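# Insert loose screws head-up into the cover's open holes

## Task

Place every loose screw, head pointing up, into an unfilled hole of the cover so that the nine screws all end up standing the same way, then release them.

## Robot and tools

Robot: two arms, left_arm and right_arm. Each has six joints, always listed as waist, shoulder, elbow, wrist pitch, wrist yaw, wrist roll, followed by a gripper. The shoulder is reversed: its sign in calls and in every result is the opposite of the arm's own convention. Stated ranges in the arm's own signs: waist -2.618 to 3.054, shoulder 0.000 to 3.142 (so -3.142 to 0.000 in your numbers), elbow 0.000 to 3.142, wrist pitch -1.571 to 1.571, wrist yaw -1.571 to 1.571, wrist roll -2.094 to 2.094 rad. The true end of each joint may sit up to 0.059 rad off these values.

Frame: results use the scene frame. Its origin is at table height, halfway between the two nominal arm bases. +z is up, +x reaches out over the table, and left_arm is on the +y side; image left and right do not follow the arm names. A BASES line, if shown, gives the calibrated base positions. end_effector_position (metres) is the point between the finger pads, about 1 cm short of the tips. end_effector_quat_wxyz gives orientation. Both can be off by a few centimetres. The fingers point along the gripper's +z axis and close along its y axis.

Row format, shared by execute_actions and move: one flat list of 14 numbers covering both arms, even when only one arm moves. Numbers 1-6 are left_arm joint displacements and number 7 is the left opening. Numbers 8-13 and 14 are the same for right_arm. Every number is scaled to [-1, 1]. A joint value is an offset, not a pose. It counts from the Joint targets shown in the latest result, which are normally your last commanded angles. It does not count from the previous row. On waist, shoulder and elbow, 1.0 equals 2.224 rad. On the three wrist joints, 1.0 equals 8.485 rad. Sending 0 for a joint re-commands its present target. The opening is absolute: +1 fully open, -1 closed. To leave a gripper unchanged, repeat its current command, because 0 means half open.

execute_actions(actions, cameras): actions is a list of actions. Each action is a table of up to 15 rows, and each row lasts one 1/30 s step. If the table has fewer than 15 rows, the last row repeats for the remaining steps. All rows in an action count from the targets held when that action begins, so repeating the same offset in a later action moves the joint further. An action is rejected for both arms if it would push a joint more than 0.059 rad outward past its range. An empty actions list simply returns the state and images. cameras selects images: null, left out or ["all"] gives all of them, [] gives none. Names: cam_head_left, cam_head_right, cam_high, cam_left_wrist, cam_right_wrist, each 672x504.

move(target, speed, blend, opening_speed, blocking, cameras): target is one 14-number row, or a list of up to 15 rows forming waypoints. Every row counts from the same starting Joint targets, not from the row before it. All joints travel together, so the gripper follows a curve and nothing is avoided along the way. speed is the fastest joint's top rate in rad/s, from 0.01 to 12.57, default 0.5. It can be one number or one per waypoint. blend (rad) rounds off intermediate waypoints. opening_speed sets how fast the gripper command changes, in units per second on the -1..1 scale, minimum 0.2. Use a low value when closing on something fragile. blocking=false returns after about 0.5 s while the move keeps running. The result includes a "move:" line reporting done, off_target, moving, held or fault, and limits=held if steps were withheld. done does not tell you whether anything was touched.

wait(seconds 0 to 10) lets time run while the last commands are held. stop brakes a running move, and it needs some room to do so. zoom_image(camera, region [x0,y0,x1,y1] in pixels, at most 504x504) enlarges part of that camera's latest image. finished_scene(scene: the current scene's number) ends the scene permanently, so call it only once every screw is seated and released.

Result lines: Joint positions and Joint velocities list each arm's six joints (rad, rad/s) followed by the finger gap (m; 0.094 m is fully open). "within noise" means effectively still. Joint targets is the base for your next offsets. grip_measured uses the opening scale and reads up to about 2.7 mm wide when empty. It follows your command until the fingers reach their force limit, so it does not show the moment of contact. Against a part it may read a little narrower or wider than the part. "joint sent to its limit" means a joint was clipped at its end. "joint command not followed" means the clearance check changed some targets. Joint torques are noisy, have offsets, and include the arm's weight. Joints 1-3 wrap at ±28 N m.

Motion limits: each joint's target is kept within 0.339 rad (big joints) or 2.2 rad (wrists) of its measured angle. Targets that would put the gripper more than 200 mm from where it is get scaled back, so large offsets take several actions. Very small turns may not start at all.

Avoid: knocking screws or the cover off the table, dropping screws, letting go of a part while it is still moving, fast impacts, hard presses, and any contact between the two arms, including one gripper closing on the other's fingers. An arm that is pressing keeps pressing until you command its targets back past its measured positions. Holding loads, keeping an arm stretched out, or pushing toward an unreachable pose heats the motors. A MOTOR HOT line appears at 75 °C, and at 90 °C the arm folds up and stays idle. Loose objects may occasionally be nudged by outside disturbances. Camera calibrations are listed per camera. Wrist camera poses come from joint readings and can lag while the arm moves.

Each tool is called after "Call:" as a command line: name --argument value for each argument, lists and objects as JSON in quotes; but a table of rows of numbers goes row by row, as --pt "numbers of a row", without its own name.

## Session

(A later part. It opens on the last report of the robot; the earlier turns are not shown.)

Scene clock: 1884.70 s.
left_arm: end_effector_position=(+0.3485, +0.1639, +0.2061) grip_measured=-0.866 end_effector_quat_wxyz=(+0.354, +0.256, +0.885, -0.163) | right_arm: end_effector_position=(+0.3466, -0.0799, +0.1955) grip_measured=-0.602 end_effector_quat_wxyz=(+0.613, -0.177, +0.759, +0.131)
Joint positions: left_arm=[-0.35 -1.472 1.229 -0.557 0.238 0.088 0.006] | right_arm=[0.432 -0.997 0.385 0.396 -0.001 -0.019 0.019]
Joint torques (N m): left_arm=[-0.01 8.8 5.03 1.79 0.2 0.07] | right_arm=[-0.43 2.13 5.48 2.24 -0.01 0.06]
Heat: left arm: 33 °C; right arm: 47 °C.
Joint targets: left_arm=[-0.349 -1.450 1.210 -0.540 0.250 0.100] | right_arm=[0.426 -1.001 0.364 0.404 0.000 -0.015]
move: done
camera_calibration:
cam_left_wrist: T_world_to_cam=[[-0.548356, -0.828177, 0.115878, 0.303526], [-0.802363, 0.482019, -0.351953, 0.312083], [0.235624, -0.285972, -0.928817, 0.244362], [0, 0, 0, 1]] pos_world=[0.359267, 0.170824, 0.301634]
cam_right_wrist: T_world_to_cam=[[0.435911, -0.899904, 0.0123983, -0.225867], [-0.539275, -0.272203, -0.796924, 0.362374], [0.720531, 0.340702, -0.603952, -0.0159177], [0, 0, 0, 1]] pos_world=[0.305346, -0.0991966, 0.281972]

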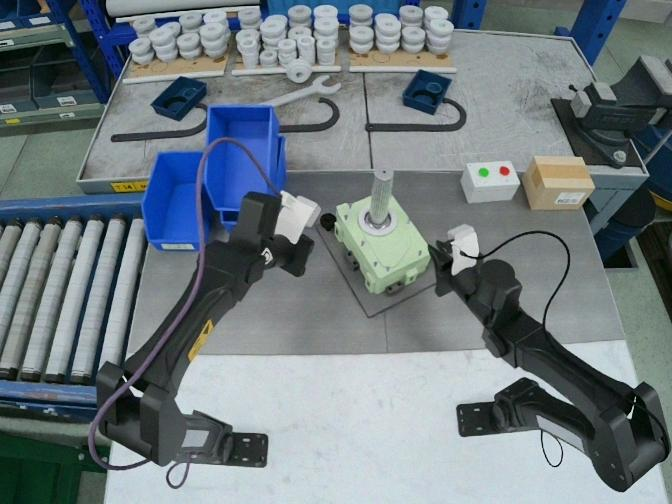

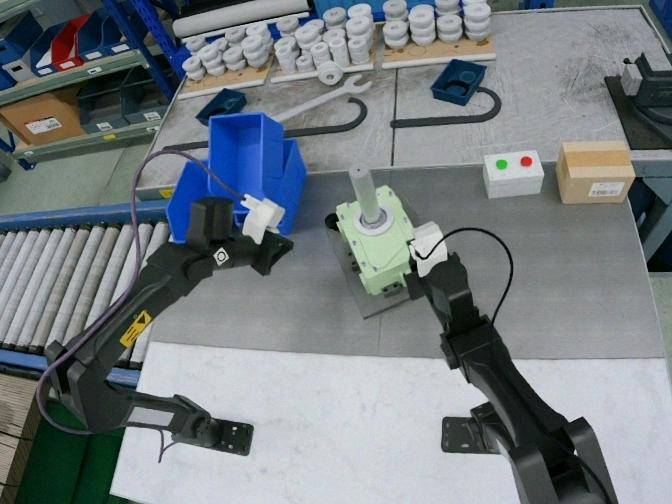

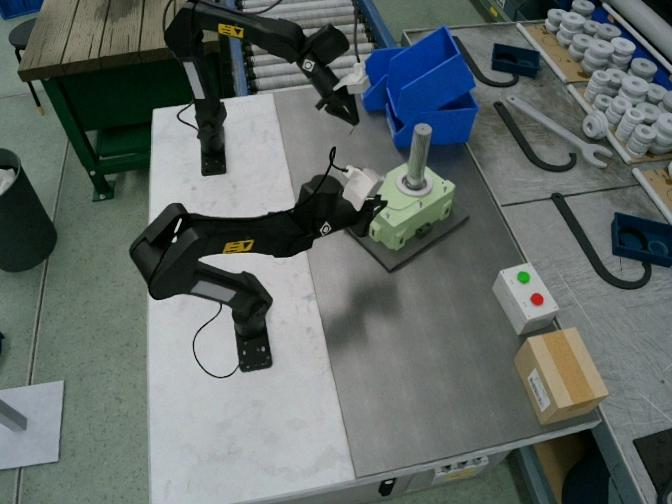

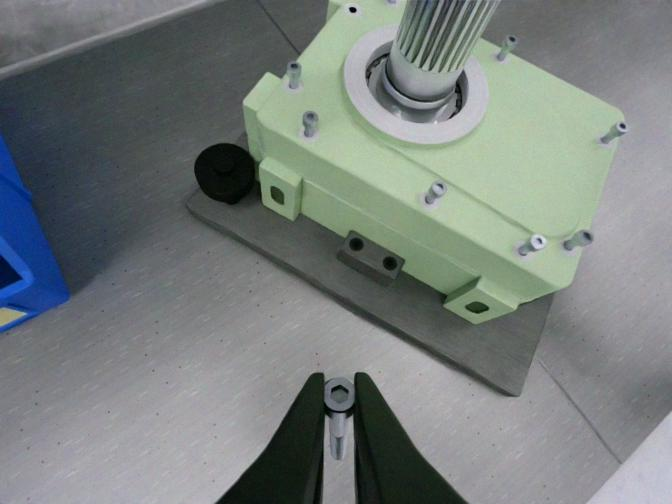

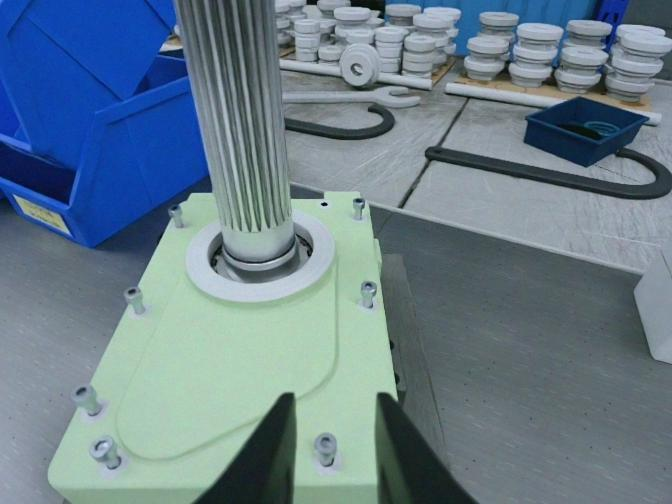

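Call:
move --target '[0,-0.3467,0.2689,0.0549,0.0416,0.023,-1,0,0,0,0,0,0,-0.6]' --speed 0.4

Call:
zoom_image --camera "cam_right_wrist" --region '[250, 100, 400, 250]'

Scene clock: 1898.47 s.
left_arm: end_effector_position=(+0.5111, +0.0379, +0.1836) grip_measured=-0.866 end_effector_quat_wxyz=(+0.474, +0.407, +0.731, -0.273) | right_arm: end_effector_position=(+0.3466, -0.0799, +0.1955) grip_measured=-0.602 end_effector_quat_wxyz=(+0.613, -0.177, +0.759, +0.131)
Joint positions: left_arm=[-0.35 -2.193 1.778 -0.09 0.59 0.283 0.006] | right_arm=[0.432 -0.997 0.385 0.396 -0.001 -0.019 0.019]
Joint torques (N m): left_arm=[0.14 11.04 9.1 1.95 0.34 0.11] | right_arm=[-0.43 2.11 5.48 2.24 0 0.06]
Heat: left arm: 33 °C; right arm: 47 °C.
Joint targets: left_arm=[-0.349 -2.221 1.808 -0.074 0.603 0.296] | right_arm=[0.426 -1.001 0.364 0.404 0.000 -0.015]
move: done
camera_calibration:
cam_left_wrist: T_world_to_cam=[[-0.844385, -0.534873, 0.03042, 0.446706], [-0.416745, 0.620098, -0.664681, 0.350501], [0.336657, -0.573924, -0.746507, 0.0750809], [0, 0, 0, 1]] pos_world=[0.497985, 0.064676, 0.275431]
cam_right_wrist: T_world_to_cam=[[0.435911, -0.899904, 0.0123983, -0.225867], [-0.539275, -0.272203, -0.796924, 0.362374], [0.720531, 0.340702, -0.603952, -0.0159177], [0, 0, 0, 1]] pos_world=[0.305346, -0.0991966, 0.281972]

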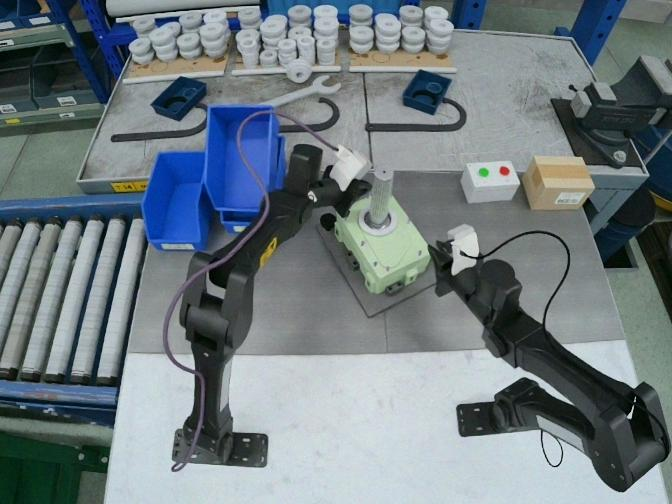

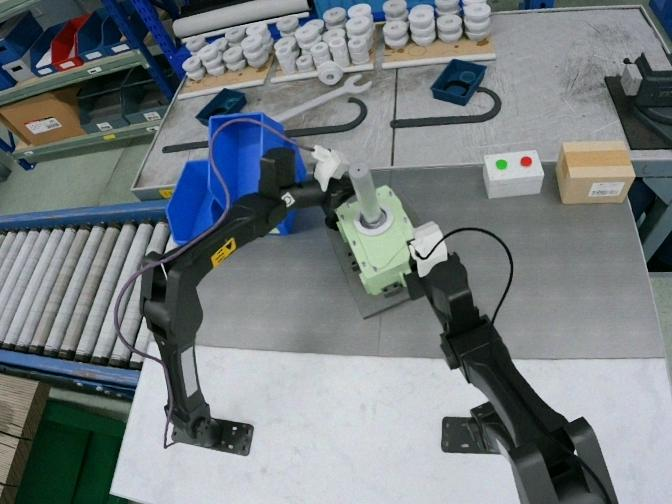

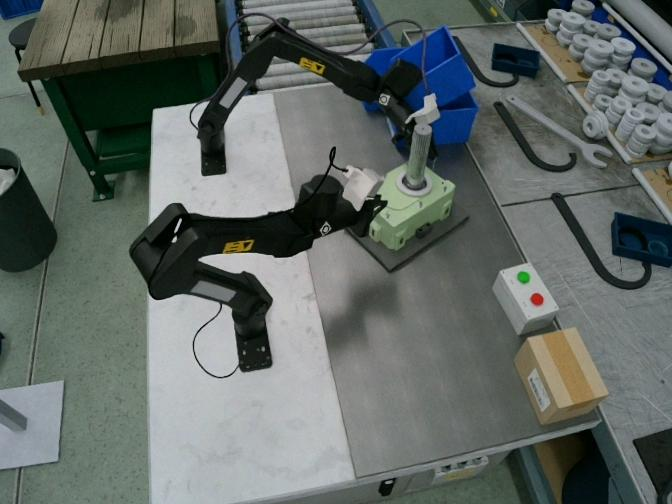

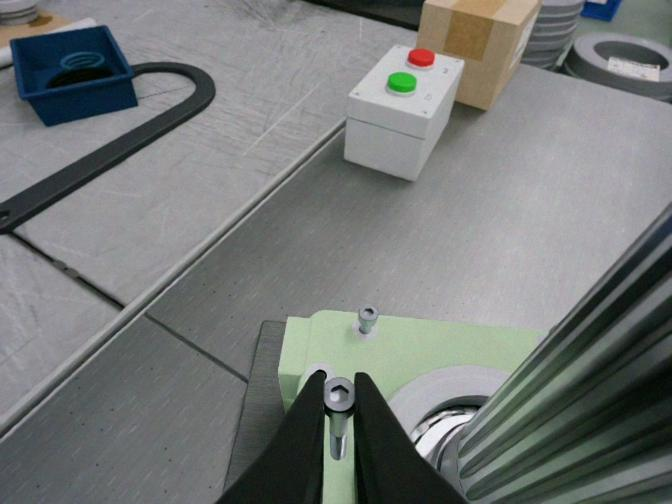

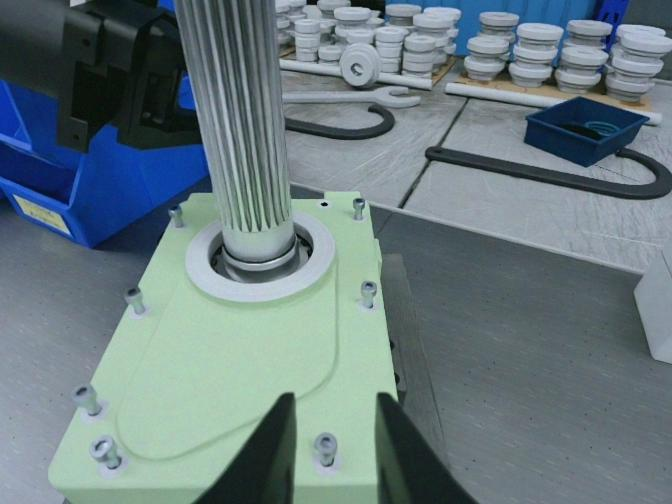

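Scaled by 3.360 from the camera's 672x504 image, which has a finer 960x720 frame.

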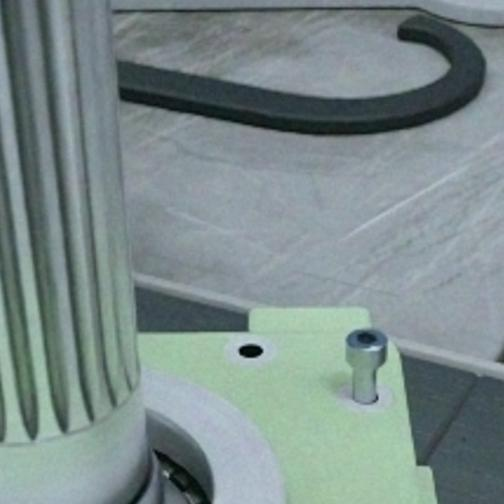

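Call:
zoom_image --camera "cam_left_wrist" --region '[270, 340, 410, 480]'

Scaled by 3.600 from the camera's 672x504 image, which has a finer 960x720 frame.

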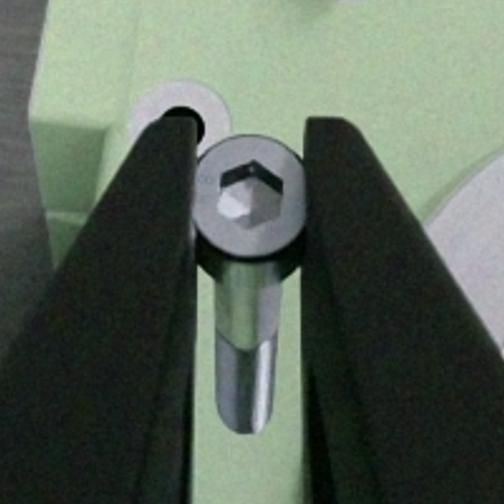

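Call:
move --target '[-0.0162,-0.0576,0.0791,-0.0067,-0.0059,0.0019,-1,0,0,0,0,0,0,-0.6]' --speed 0.12 --cameras '["cam_left_wrist","cam_right_wrist"]'

Call:
zoom_image --camera "cam_left_wrist" --region '[280, 370, 400, 490]'

Call:
zoom_image --camera "cam_right_wrist" --region '[280, 150, 370, 240]'

Scene clock: 1936.60 s.
left_arm: end_effector_position=(+0.5334, +0.0138, +0.1816) grip_measured=-0.866 end_effector_quat_wxyz=(+0.488, +0.419, +0.720, -0.262) | right_arm: end_effector_position=(+0.3466, -0.0799, +0.1955) grip_measured=-0.602 end_effector_quat_wxyz=(+0.613, -0.177, +0.759, +0.131)
Joint positions: left_arm=[-0.38 -2.314 1.953 -0.112 0.558 0.3 0.006] | right_arm=[0.432 -0.997 0.385 0.396 -0.001 -0.019 0.019]
Joint torques (N m): left_arm=[-0.4 11.38 9.29 1.63 0.07 0.08] | right_arm=[-0.42 2.11 5.48 2.24 0 0.05]
Heat: left arm: 36 °C; right arm: 47 °C.
Joint targets: left_arm=[-0.385 -2.349 1.984 -0.131 0.553 0.312] | right_arm=[0.426 -1.001 0.364 0.404 0.000 -0.015]
move: done
camera_calibration:
cam_left_wrist: T_world_to_cam=[[-0.848807, -0.528488, -0.0150755, 0.463234], [-0.380042, 0.629714, -0.677517, 0.355994], [0.367553, -0.569352, -0.735353, 0.0335852], [0, 0, 0, 1]] pos_world=[0.516144, 0.039761, 0.272872]
cam_right_wrist: T_world_to_cam=[[0.435911, -0.899904, 0.0123983, -0.225867], [-0.539275, -0.272203, -0.796924, 0.362374], [0.720531, 0.340702, -0.603952, -0.0159177], [0, 0, 0, 1]] pos_world=[0.305346, -0.0991966, 0.281972]
Images, in order (width x height): cam_left_wrist 672x504, cam_right_wrist 672x504.

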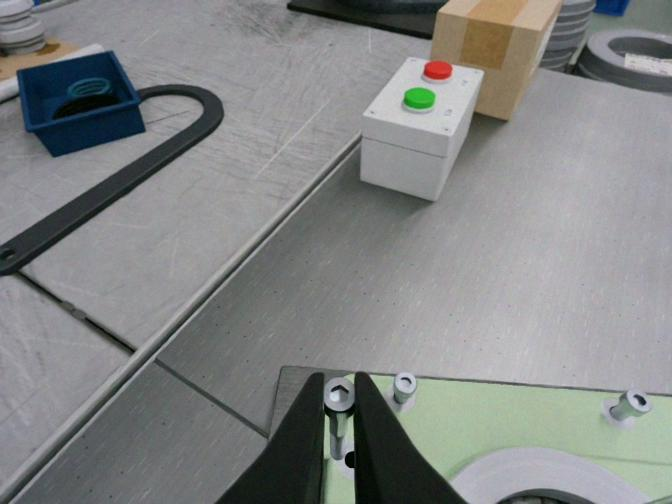

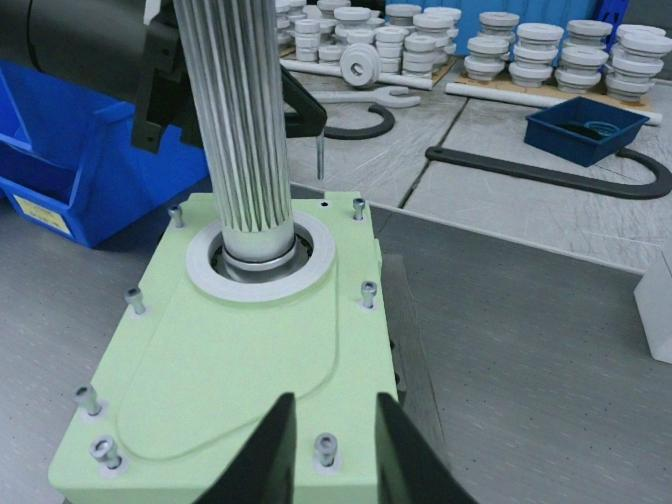

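Scaled by 4.200 from the camera's 672x504 image, which has a finer 960x720 frame.

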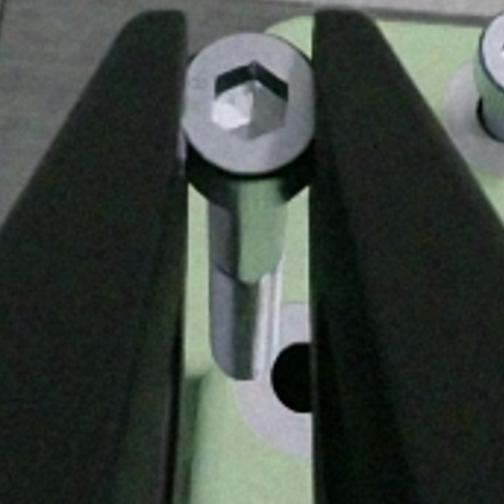

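Scaled by 5.600 from the camera's 672x504 image, which has a finer 960x720 frame.

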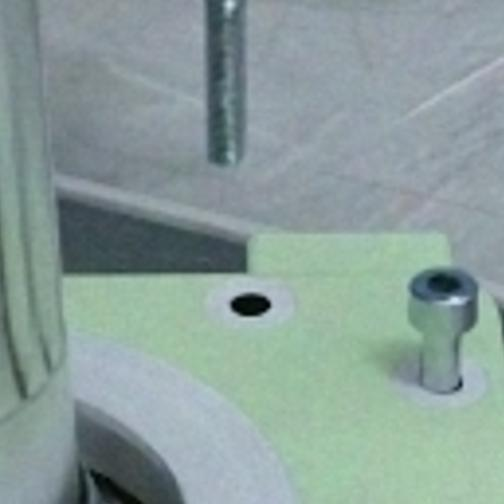

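Call:
move --target '[-0.0031,-0.0018,-0.0472,0.0128,-0.0004,-0.0083,-1,0,0,0,0,0,0,-0.6]' --speed 0.12 --cameras '["cam_left_wrist","cam_right_wrist"]'

Call:
zoom_image --camera "cam_left_wrist" --region '[280, 370, 400, 490]'

Call:
zoom_image --camera "cam_right_wrist" --region '[290, 160, 350, 220]'

Scene clock: 1975.60 s.
left_arm: end_effector_position=(+0.5312, +0.0105, +0.1673) grip_measured=-0.866 end_effector_quat_wxyz=(+0.485, +0.403, +0.726, -0.273) | right_arm: end_effector_position=(+0.3466, -0.0799, +0.1955) grip_measured=-0.602 end_effector_quat_wxyz=(+0.613, -0.177, +0.759, +0.131)
Joint positions: left_arm=[-0.387 -2.318 1.895 -0.038 0.554 0.25 0.006] | right_arm=[0.432 -0.997 0.385 0.396 -0.001 -0.019 0.019]
Joint torques (N m): left_arm=[-0.32 11.36 5.3 1.95 0.1 -0.11] | right_arm=[-0.42 2.13 5.48 2.24 0 0.05]
Heat: left arm: 36 °C; right arm: 47 °C.
Joint targets: left_arm=[-0.392 -2.353 1.879 -0.023 0.550 0.241] | right_arm=[0.426 -1.001 0.364 0.404 0.000 -0.015]
move: done
camera_calibration:
cam_left_wrist: T_world_to_cam=[[-0.840264, -0.541678, 0.0232944, 0.448661], [-0.408914, 0.604934, -0.68326, 0.364178], [0.356015, -0.583644, -0.729804, 0.027366], [0, 0, 0, 1]] pos_world=[0.516169, 0.038698, 0.258349]
cam_right_wrist: T_world_to_cam=[[0.435911, -0.899904, 0.0123983, -0.225867], [-0.539275, -0.272203, -0.796924, 0.362374], [0.720531, 0.340702, -0.603952, -0.0159177], [0, 0, 0, 1]] pos_world=[0.305346, -0.0991966, 0.281972]
Images, in order (width x height): cam_left_wrist 672x504, cam_right_wrist 672x504.

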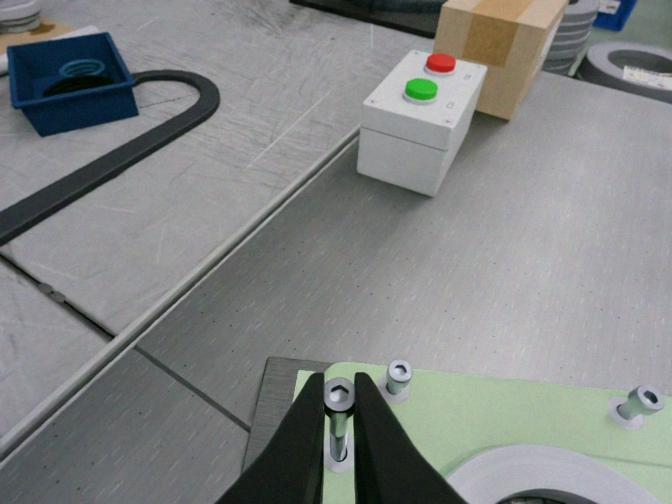

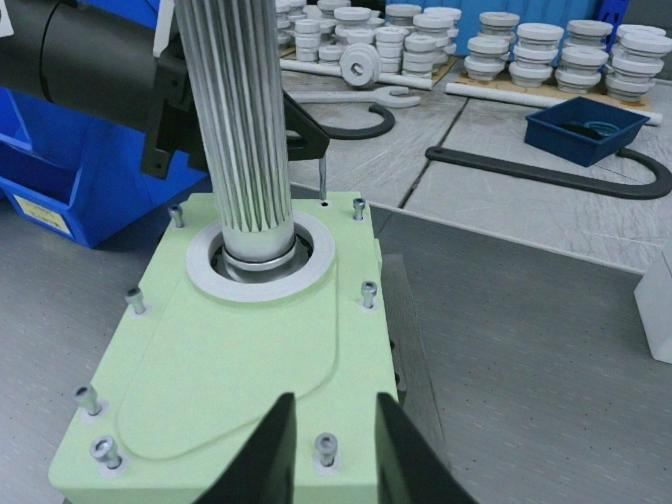

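Scaled by 4.200 from the camera's 672x504 image, which has a finer 960x720 frame.

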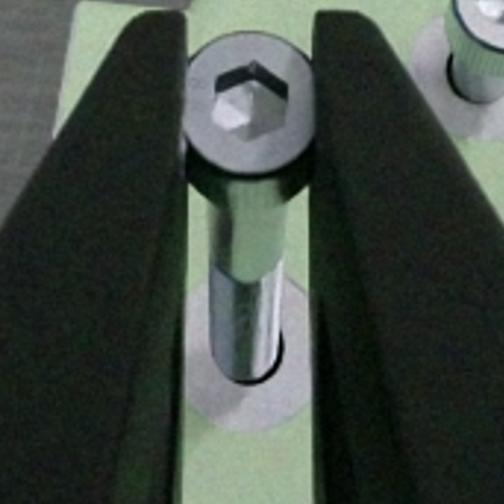

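Scaled by 8.400 from the camera's 672x504 image, which has a finer 960x720 frame.

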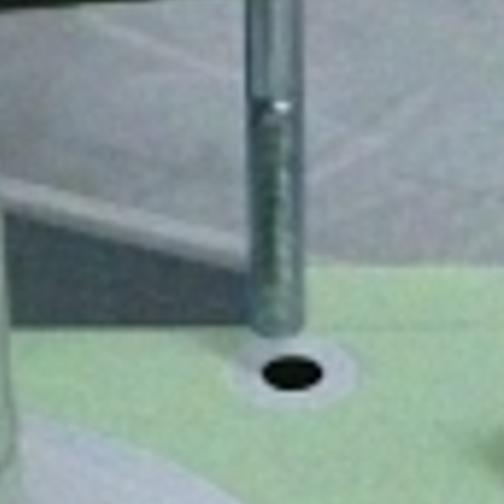

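Call:
move --target '[-0.001,-0.0029,0,0.0006,0,0,-1,0,0,0,0,0,0,-0.6]' --speed 0.06 --cameras '["cam_left_wrist","cam_right_wrist"]'

Call:
zoom_image --camera "cam_left_wrist" --region '[280, 370, 400, 490]'

Call:
zoom_image --camera "cam_right_wrist" --region '[290, 160, 350, 220]'

Scene clock: 2004.77 s.
left_arm: end_effector_position=(+0.5321, +0.0102, +0.1647) grip_measured=-0.866 end_effector_quat_wxyz=(+0.486, +0.402, +0.726, -0.274) | right_arm: end_effector_position=(+0.3466, -0.0799, +0.1955) grip_measured=-0.602 end_effector_quat_wxyz=(+0.613, -0.177, +0.759, +0.131)
Joint positions: left_arm=[-0.387 -2.324 1.895 -0.032 0.554 0.249 0.006] | right_arm=[0.432 -0.997 0.385 0.396 -0.001 -0.019 0.019]
Joint torques (N m): left_arm=[-0.59 11.51 5.45 1.95 0.09 -0.08] | right_arm=[-0.43 2.13 5.49 2.24 0 0.06]
Heat: left arm: 36 °C; right arm: 47 °C.
Joint targets: left_arm=[-0.394 -2.359 1.879 -0.017 0.549 0.241] | right_arm=[0.426 -1.001 0.364 0.404 0.000 -0.015]
move: done
camera_calibration:
cam_left_wrist: T_world_to_cam=[[-0.839922, -0.542191, 0.0236398, 0.449071], [-0.409436, 0.604474, -0.683355, 0.363263], [0.356219, -0.583644, -0.729704, 0.024842], [0, 0, 0, 1]] pos_world=[0.517069, 0.0383988, 0.255749]
cam_right_wrist: T_world_to_cam=[[0.435911, -0.899904, 0.0123983, -0.225867], [-0.539275, -0.272203, -0.796924, 0.362374], [0.720531, 0.340702, -0.603952, -0.0159177], [0, 0, 0, 1]] pos_world=[0.305346, -0.0991966, 0.281972]
Images, in order (width x height): cam_left_wrist 672x504, cam_right_wrist 672x504.

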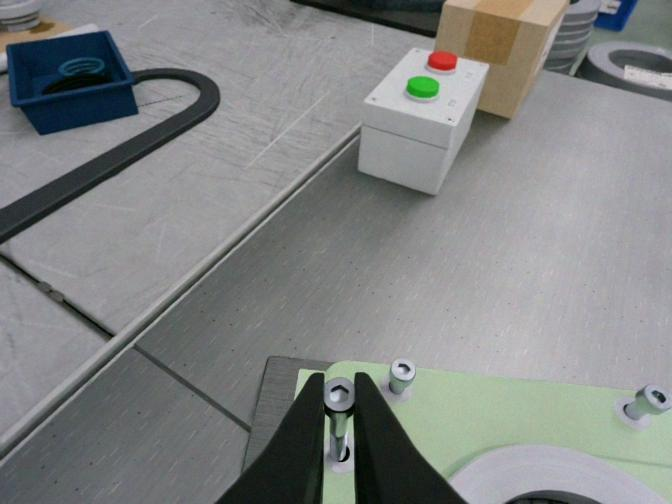

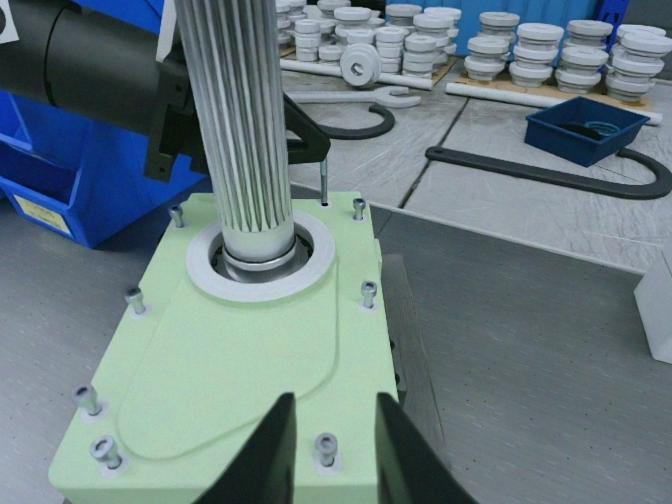

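Scaled by 4.200 from the camera's 672x504 image, which has a finer 960x720 frame.

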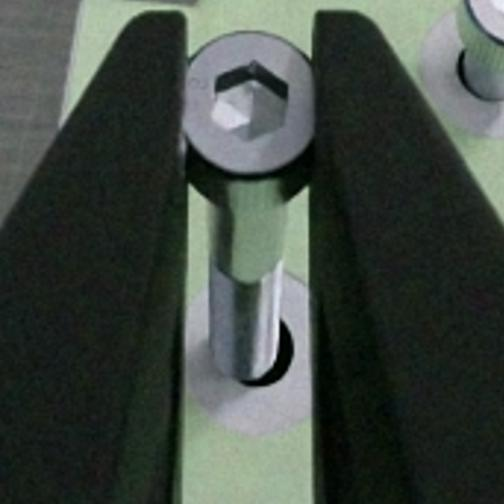

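Scaled by 8.400 from the camera's 672x504 image, which has a finer 960x720 frame.

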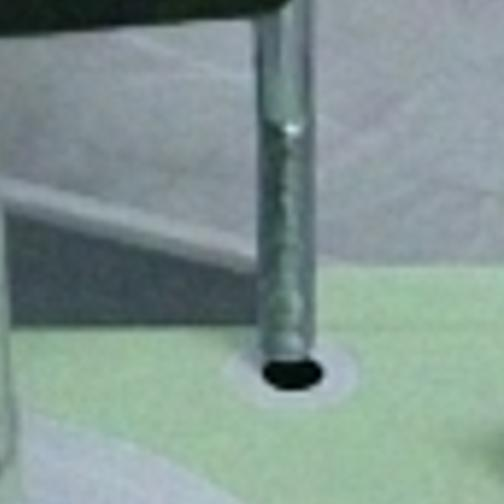

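Call:
move --target '[0,0,0,0,0.0024,0,-1,0,0,0,0,0,0,-0.6]' --speed 0.06 --cameras '["cam_left_wrist","cam_right_wrist"]'

Call:
zoom_image --camera "cam_left_wrist" --region '[280, 370, 400, 490]'

Call:
zoom_image --camera "cam_right_wrist" --region '[290, 160, 350, 220]'

Scene clock: 2024.60 s.
left_arm: end_effector_position=(+0.5316, +0.0098, +0.1649) grip_measured=-0.866 end_effector_quat_wxyz=(+0.485, +0.403, +0.725, -0.275) | right_arm: end_effector_position=(+0.3466, -0.0799, +0.1955) grip_measured=-0.602 end_effector_quat_wxyz=(+0.613, -0.177, +0.759, +0.131)
Joint positions: left_arm=[-0.387 -2.324 1.895 -0.032 0.558 0.249 0.006] | right_arm=[0.432 -0.997 0.385 0.396 -0.001 -0.019 0.019]
Joint torques (N m): left_arm=[-0.55 11.38 5.44 1.96 0.27 -0.09] | right_arm=[-0.42 2.13 5.48 2.24 -0.01 0.05]
Heat: left arm: 37 °C; right arm: 47 °C.
Joint targets: left_arm=[-0.394 -2.359 1.879 -0.017 0.570 0.241] | right_arm=[0.426 -1.001 0.364 0.404 0.000 -0.015]
move: done
camera_calibration:
cam_left_wrist: T_world_to_cam=[[-0.841789, -0.539226, 0.0250499, 0.449114], [-0.407777, 0.604805, -0.684053, 0.362598], [0.353709, -0.586042, -0.729002, 0.0261485], [0, 0, 0, 1]] pos_world=[0.516669, 0.0381971, 0.255848]
cam_right_wrist: T_world_to_cam=[[0.435911, -0.899904, 0.0123983, -0.225867], [-0.539275, -0.272203, -0.796924, 0.362374], [0.720531, 0.340702, -0.603952, -0.0159177], [0, 0, 0, 1]] pos_world=[0.305346, -0.0991966, 0.281972]
Images, in order (width x height): cam_left_wrist 672x504, cam_right_wrist 672x504.

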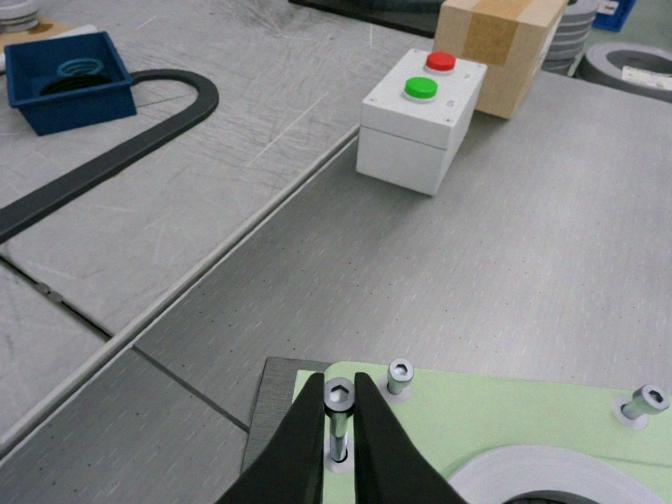

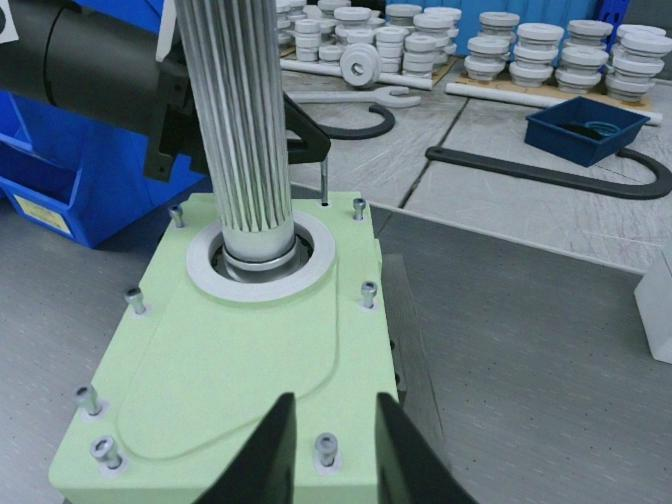

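Scaled by 4.200 from the camera's 672x504 image, which has a finer 960x720 frame.

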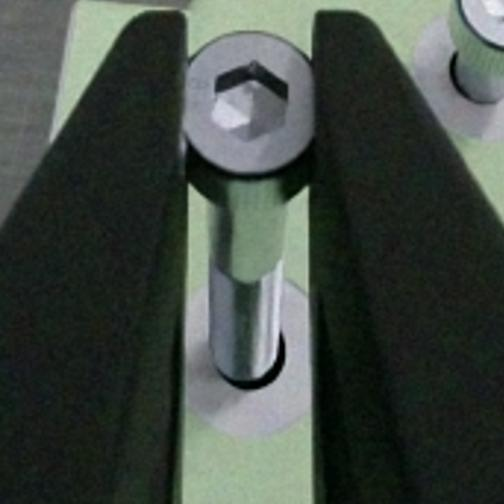

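Scaled by 8.400 from the camera's 672x504 image, which has a finer 960x720 frame.

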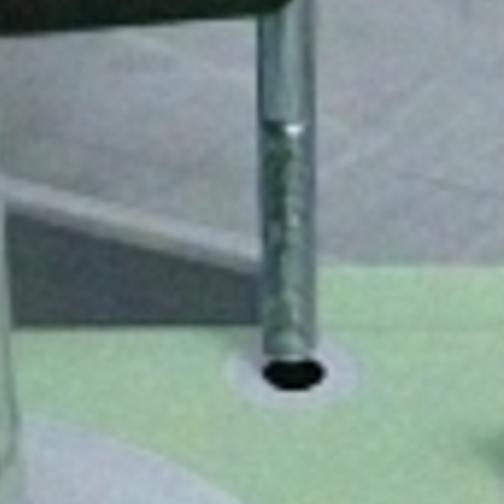

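Call:
move --pt "0 -0.0006 0 0 0.0005 0 -1 0 0 0 0 0 0 -0.6" --pt "0 -0.0038 -0.0053 0.0024 0.0005 0 -1 0 0 0 0 0 0 -0.6" --speed 0.06 --cameras '["cam_left_wrist","cam_right_wrist"]'

Call:
zoom_image --camera "cam_left_wrist" --region '[280, 370, 400, 490]'

Call:
zoom_image --camera "cam_right_wrist" --region '[290, 160, 350, 220]'

Scene clock: 2046.60 s.
left_arm: end_effector_position=(+0.5315, +0.0078, +0.1629) grip_measured=-0.866 end_effector_quat_wxyz=(+0.489, +0.405, +0.721, -0.277) | right_arm: end_effector_position=(+0.3466, -0.0799, +0.1955) grip_measured=-0.602 end_effector_quat_wxyz=(+0.613, -0.177, +0.759, +0.131)
Joint positions: left_arm=[-0.388 -2.329 1.886 -0.007 0.563 0.248 0.006] | right_arm=[0.432 -0.997 0.385 0.396 -0.001 -0.019 0.019]
Joint torques (N m): left_arm=[-0.58 11.04 5.27 1.94 0.28 -0.06] | right_arm=[-0.42 2.11 5.48 2.24 0 0.06]
Heat: left arm: 37 °C; right arm: 47 °C.
Joint targets: left_arm=[-0.395 -2.368 1.868 0.003 0.574 0.241] | right_arm=[0.426 -1.001 0.364 0.404 0.000 -0.015]
move: off_target (left_arm); left_arm: the shoulder is farthest, 0.038 rad from its target
camera_calibration:
cam_left_wrist: T_world_to_cam=[[-0.84539, -0.5337, 0.0219133, 0.450379], [-0.398339, 0.602581, -0.691537, 0.358576], [0.355869, -0.593347, -0.722009, 0.0214066], [0, 0, 0, 1]] pos_world=[0.515962, 0.0369975, 0.253555]
cam_right_wrist: T_world_to_cam=[[0.435911, -0.899904, 0.0123983, -0.225867], [-0.539275, -0.272203, -0.796924, 0.362374], [0.720531, 0.340702, -0.603952, -0.0159177], [0, 0, 0, 1]] pos_world=[0.305346, -0.0991966, 0.281972]
Images, in order (width x height): cam_left_wrist 672x504, cam_right_wrist 672x504.

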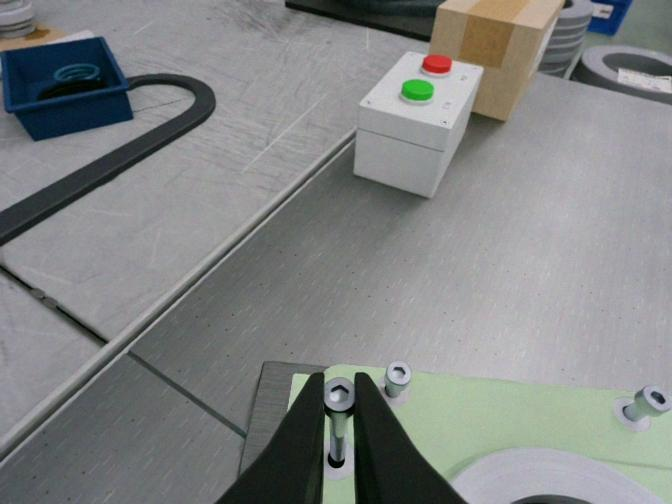

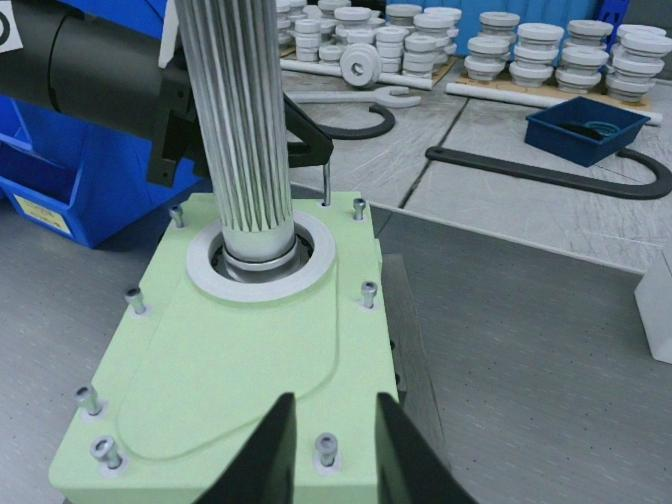

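Scaled by 4.200 from the camera's 672x504 image, which has a finer 960x720 frame.

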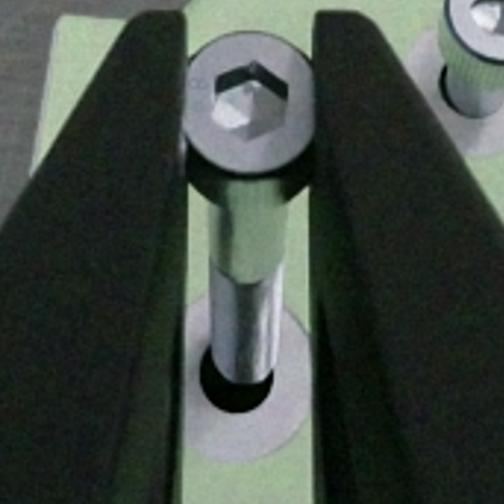

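Scaled by 8.400 from the camera's 672x504 image, which has a finer 960x720 frame.

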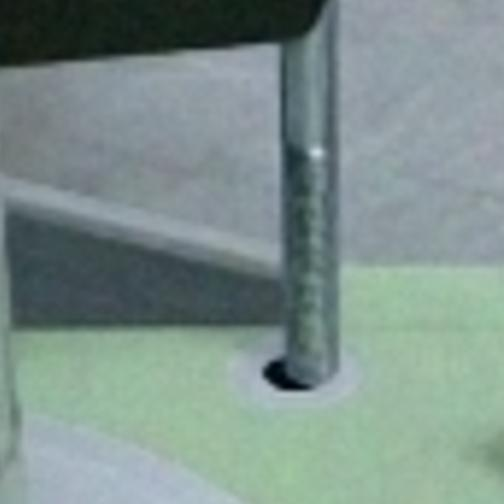

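Call:
move --pt "0 0.0351 0.0261 0 0 0 -1 0 0 0 0 0 0 -0.6" --pt "0 0.0351 0.0261 -0.0064 -0.0025 0 -1 0 0 0 0 0 0 -0.6" --speed 0.08 --cameras '["cam_left_wrist","cam_right_wrist"]'

Call:
zoom_image --camera "cam_left_wrist" --region '[280, 370, 400, 490]'

Call:
zoom_image --camera "cam_right_wrist" --region '[290, 160, 350, 220]'

Scene clock: 2078.60 s.
left_arm: end_effector_position=(+0.5314, +0.0085, +0.1629) grip_measured=-0.866 end_effector_quat_wxyz=(+0.484, +0.404, +0.725, -0.276) | right_arm: end_effector_position=(+0.3466, -0.0799, +0.1955) grip_measured=-0.602 end_effector_quat_wxyz=(+0.613, -0.177, +0.759, +0.131)
Joint positions: left_arm=[-0.388 -2.329 1.896 -0.029 0.559 0.248 0.006] | right_arm=[0.432 -0.997 0.385 0.396 -0.001 -0.019 0.019]
Joint torques (N m): left_arm=[-0.73 18.44 9.13 1.58 0.1 -0.1] | right_arm=[-0.43 2.11 5.48 2.24 0 0.05]
Heat: left arm: 38 °C; right arm: 47 °C.
Joint targets: left_arm=[-0.395 -2.290 1.925 -0.051 0.553 0.241] | right_arm=[0.426 -1.001 0.364 0.404 0.000 -0.015]
move: off_target (left_arm); left_arm: the shoulder is farthest, 0.040 rad from its target
camera_calibration:
cam_left_wrist: T_world_to_cam=[[-0.843049, -0.537144, 0.027294, 0.448745], [-0.40784, 0.605375, -0.683511, 0.361851], [0.35062, -0.587365, -0.72943, 0.0257259], [0, 0, 0, 1]] pos_world=[0.516871, 0.0370955, 0.253846]
cam_right_wrist: T_world_to_cam=[[0.435911, -0.899904, 0.0123983, -0.225867], [-0.539275, -0.272203, -0.796924, 0.362374], [0.720531, 0.340702, -0.603952, -0.0159177], [0, 0, 0, 1]] pos_world=[0.305346, -0.0991966, 0.281972]
Images, in order (width x height): cam_left_wrist 672x504, cam_right_wrist 672x504.

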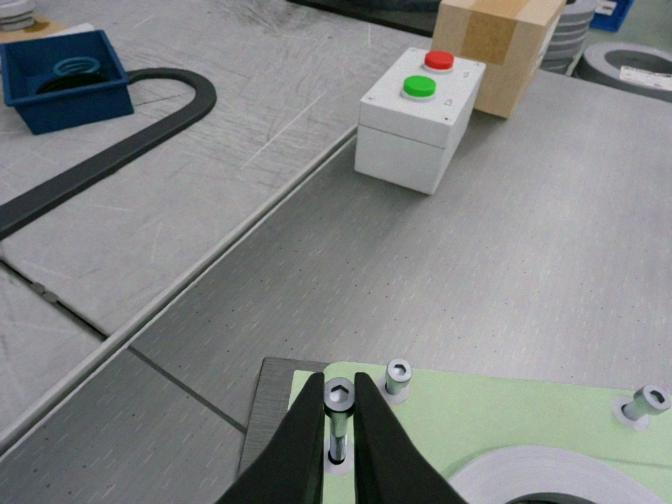

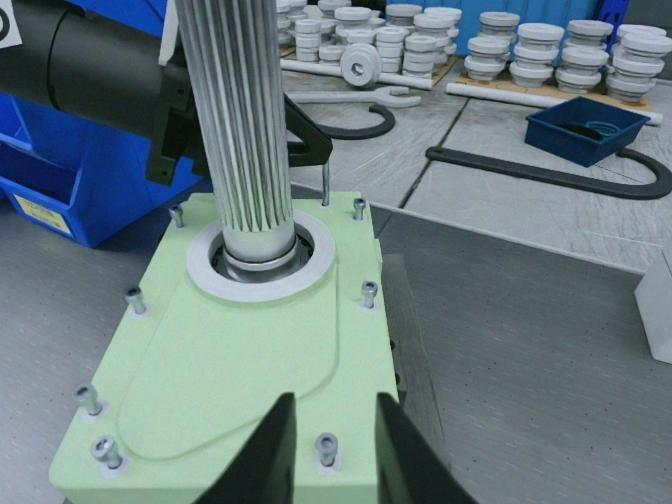

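Scaled by 4.200 from the camera's 672x504 image, which has a finer 960x720 frame.

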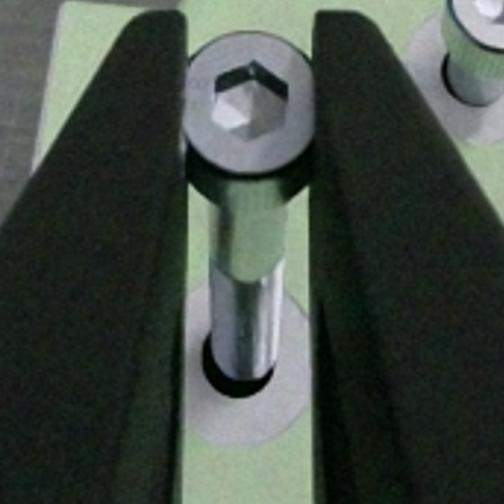

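Scaled by 8.400 from the camera's 672x504 image, which has a finer 960x720 frame.

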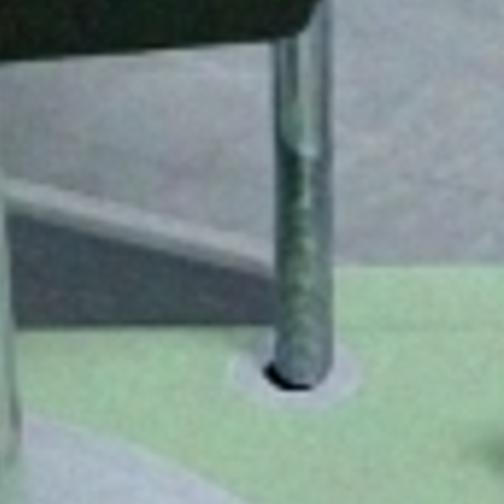

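Call:
move --target '[0,0.0027,0,-0.0006,-0.0005,0,-1,0,0,0,0,0,0,-0.6]' --speed 0.08 --cameras '["cam_left_wrist","cam_right_wrist"]'

Call:
zoom_image --camera "cam_left_wrist" --region '[280, 370, 400, 490]'

Call:
zoom_image --camera "cam_right_wrist" --region '[290, 160, 350, 220]'

Scene clock: 2095.03 s.
left_arm: end_effector_position=(+0.5315, +0.0087, +0.1626) grip_measured=-0.866 end_effector_quat_wxyz=(+0.484, +0.403, +0.726, -0.276) | right_arm: end_effector_position=(+0.3466, -0.0799, +0.1955) grip_measured=-0.602 end_effector_quat_wxyz=(+0.613, -0.177, +0.759, +0.131)
Joint positions: left_arm=[-0.388 -2.329 1.896 -0.03 0.558 0.248 0.006] | right_arm=[0.432 -0.997 0.385 0.396 -0.001 -0.019 0.019]
Joint torques (N m): left_arm=[-0.59 18.99 9.1 1.57 0.04 -0.08] | right_arm=[-0.43 2.13 5.48 2.24 0 0.06]
Heat: left arm: 40 °C; right arm: 47 °C.
Joint targets: left_arm=[-0.395 -2.284 1.925 -0.057 0.549 0.241] | right_arm=[0.426 -1.001 0.364 0.404 0.000 -0.015]
move: off_target (left_arm); left_arm: the shoulder is farthest, 0.045 rad from its target
camera_calibration:
cam_left_wrist: T_world_to_cam=[[-0.842473, -0.538035, 0.0275142, 0.448515], [-0.409023, 0.605553, -0.682646, 0.36214], [0.350626, -0.586365, -0.730231, 0.0257072], [0, 0, 0, 1]] pos_world=[0.516972, 0.0370957, 0.253645]
cam_right_wrist: T_world_to_cam=[[0.435911, -0.899904, 0.0123983, -0.225867], [-0.539275, -0.272203, -0.796924, 0.362374], [0.720531, 0.340702, -0.603952, -0.0159177], [0, 0, 0, 1]] pos_world=[0.305346, -0.0991966, 0.281972]
Images, in order (width x height): cam_left_wrist 672x504, cam_right_wrist 672x504.

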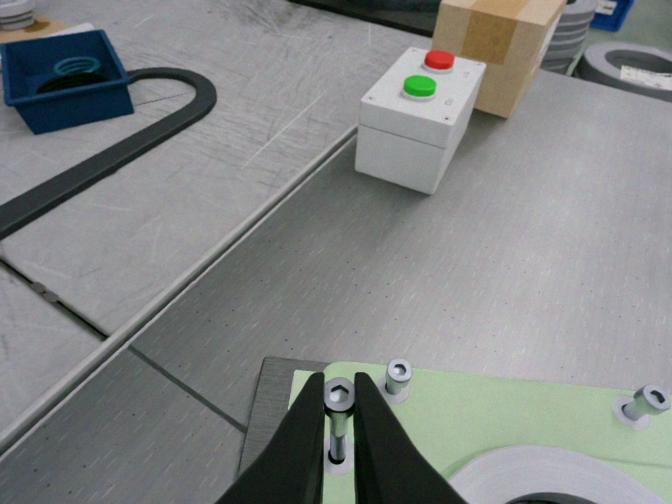

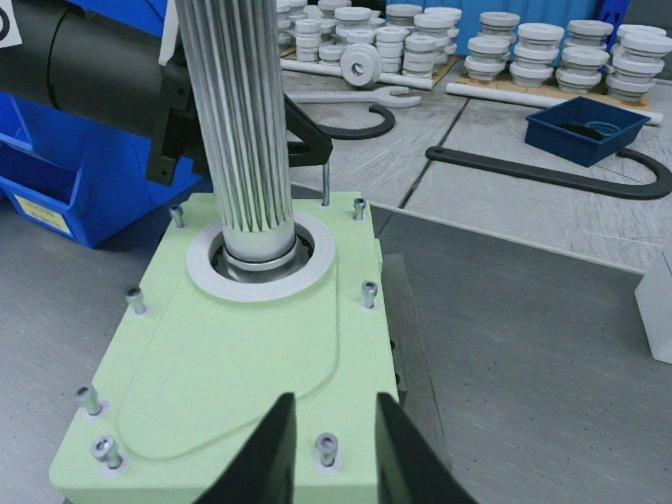

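Scaled by 4.200 from the camera's 672x504 image, which has a finer 960x720 frame.

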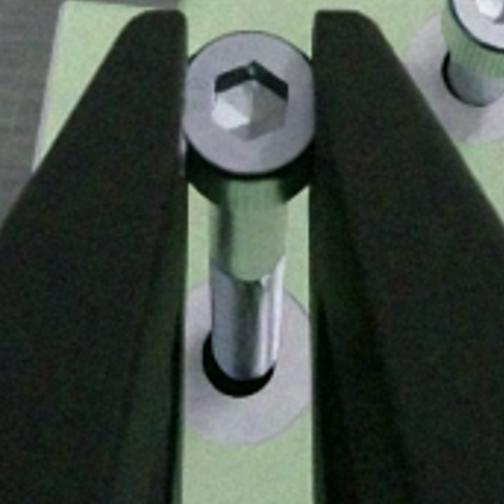

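Scaled by 8.400 from the camera's 672x504 image, which has a finer 960x720 frame.

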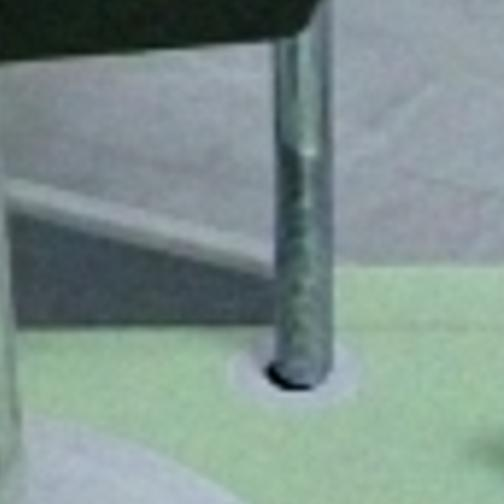

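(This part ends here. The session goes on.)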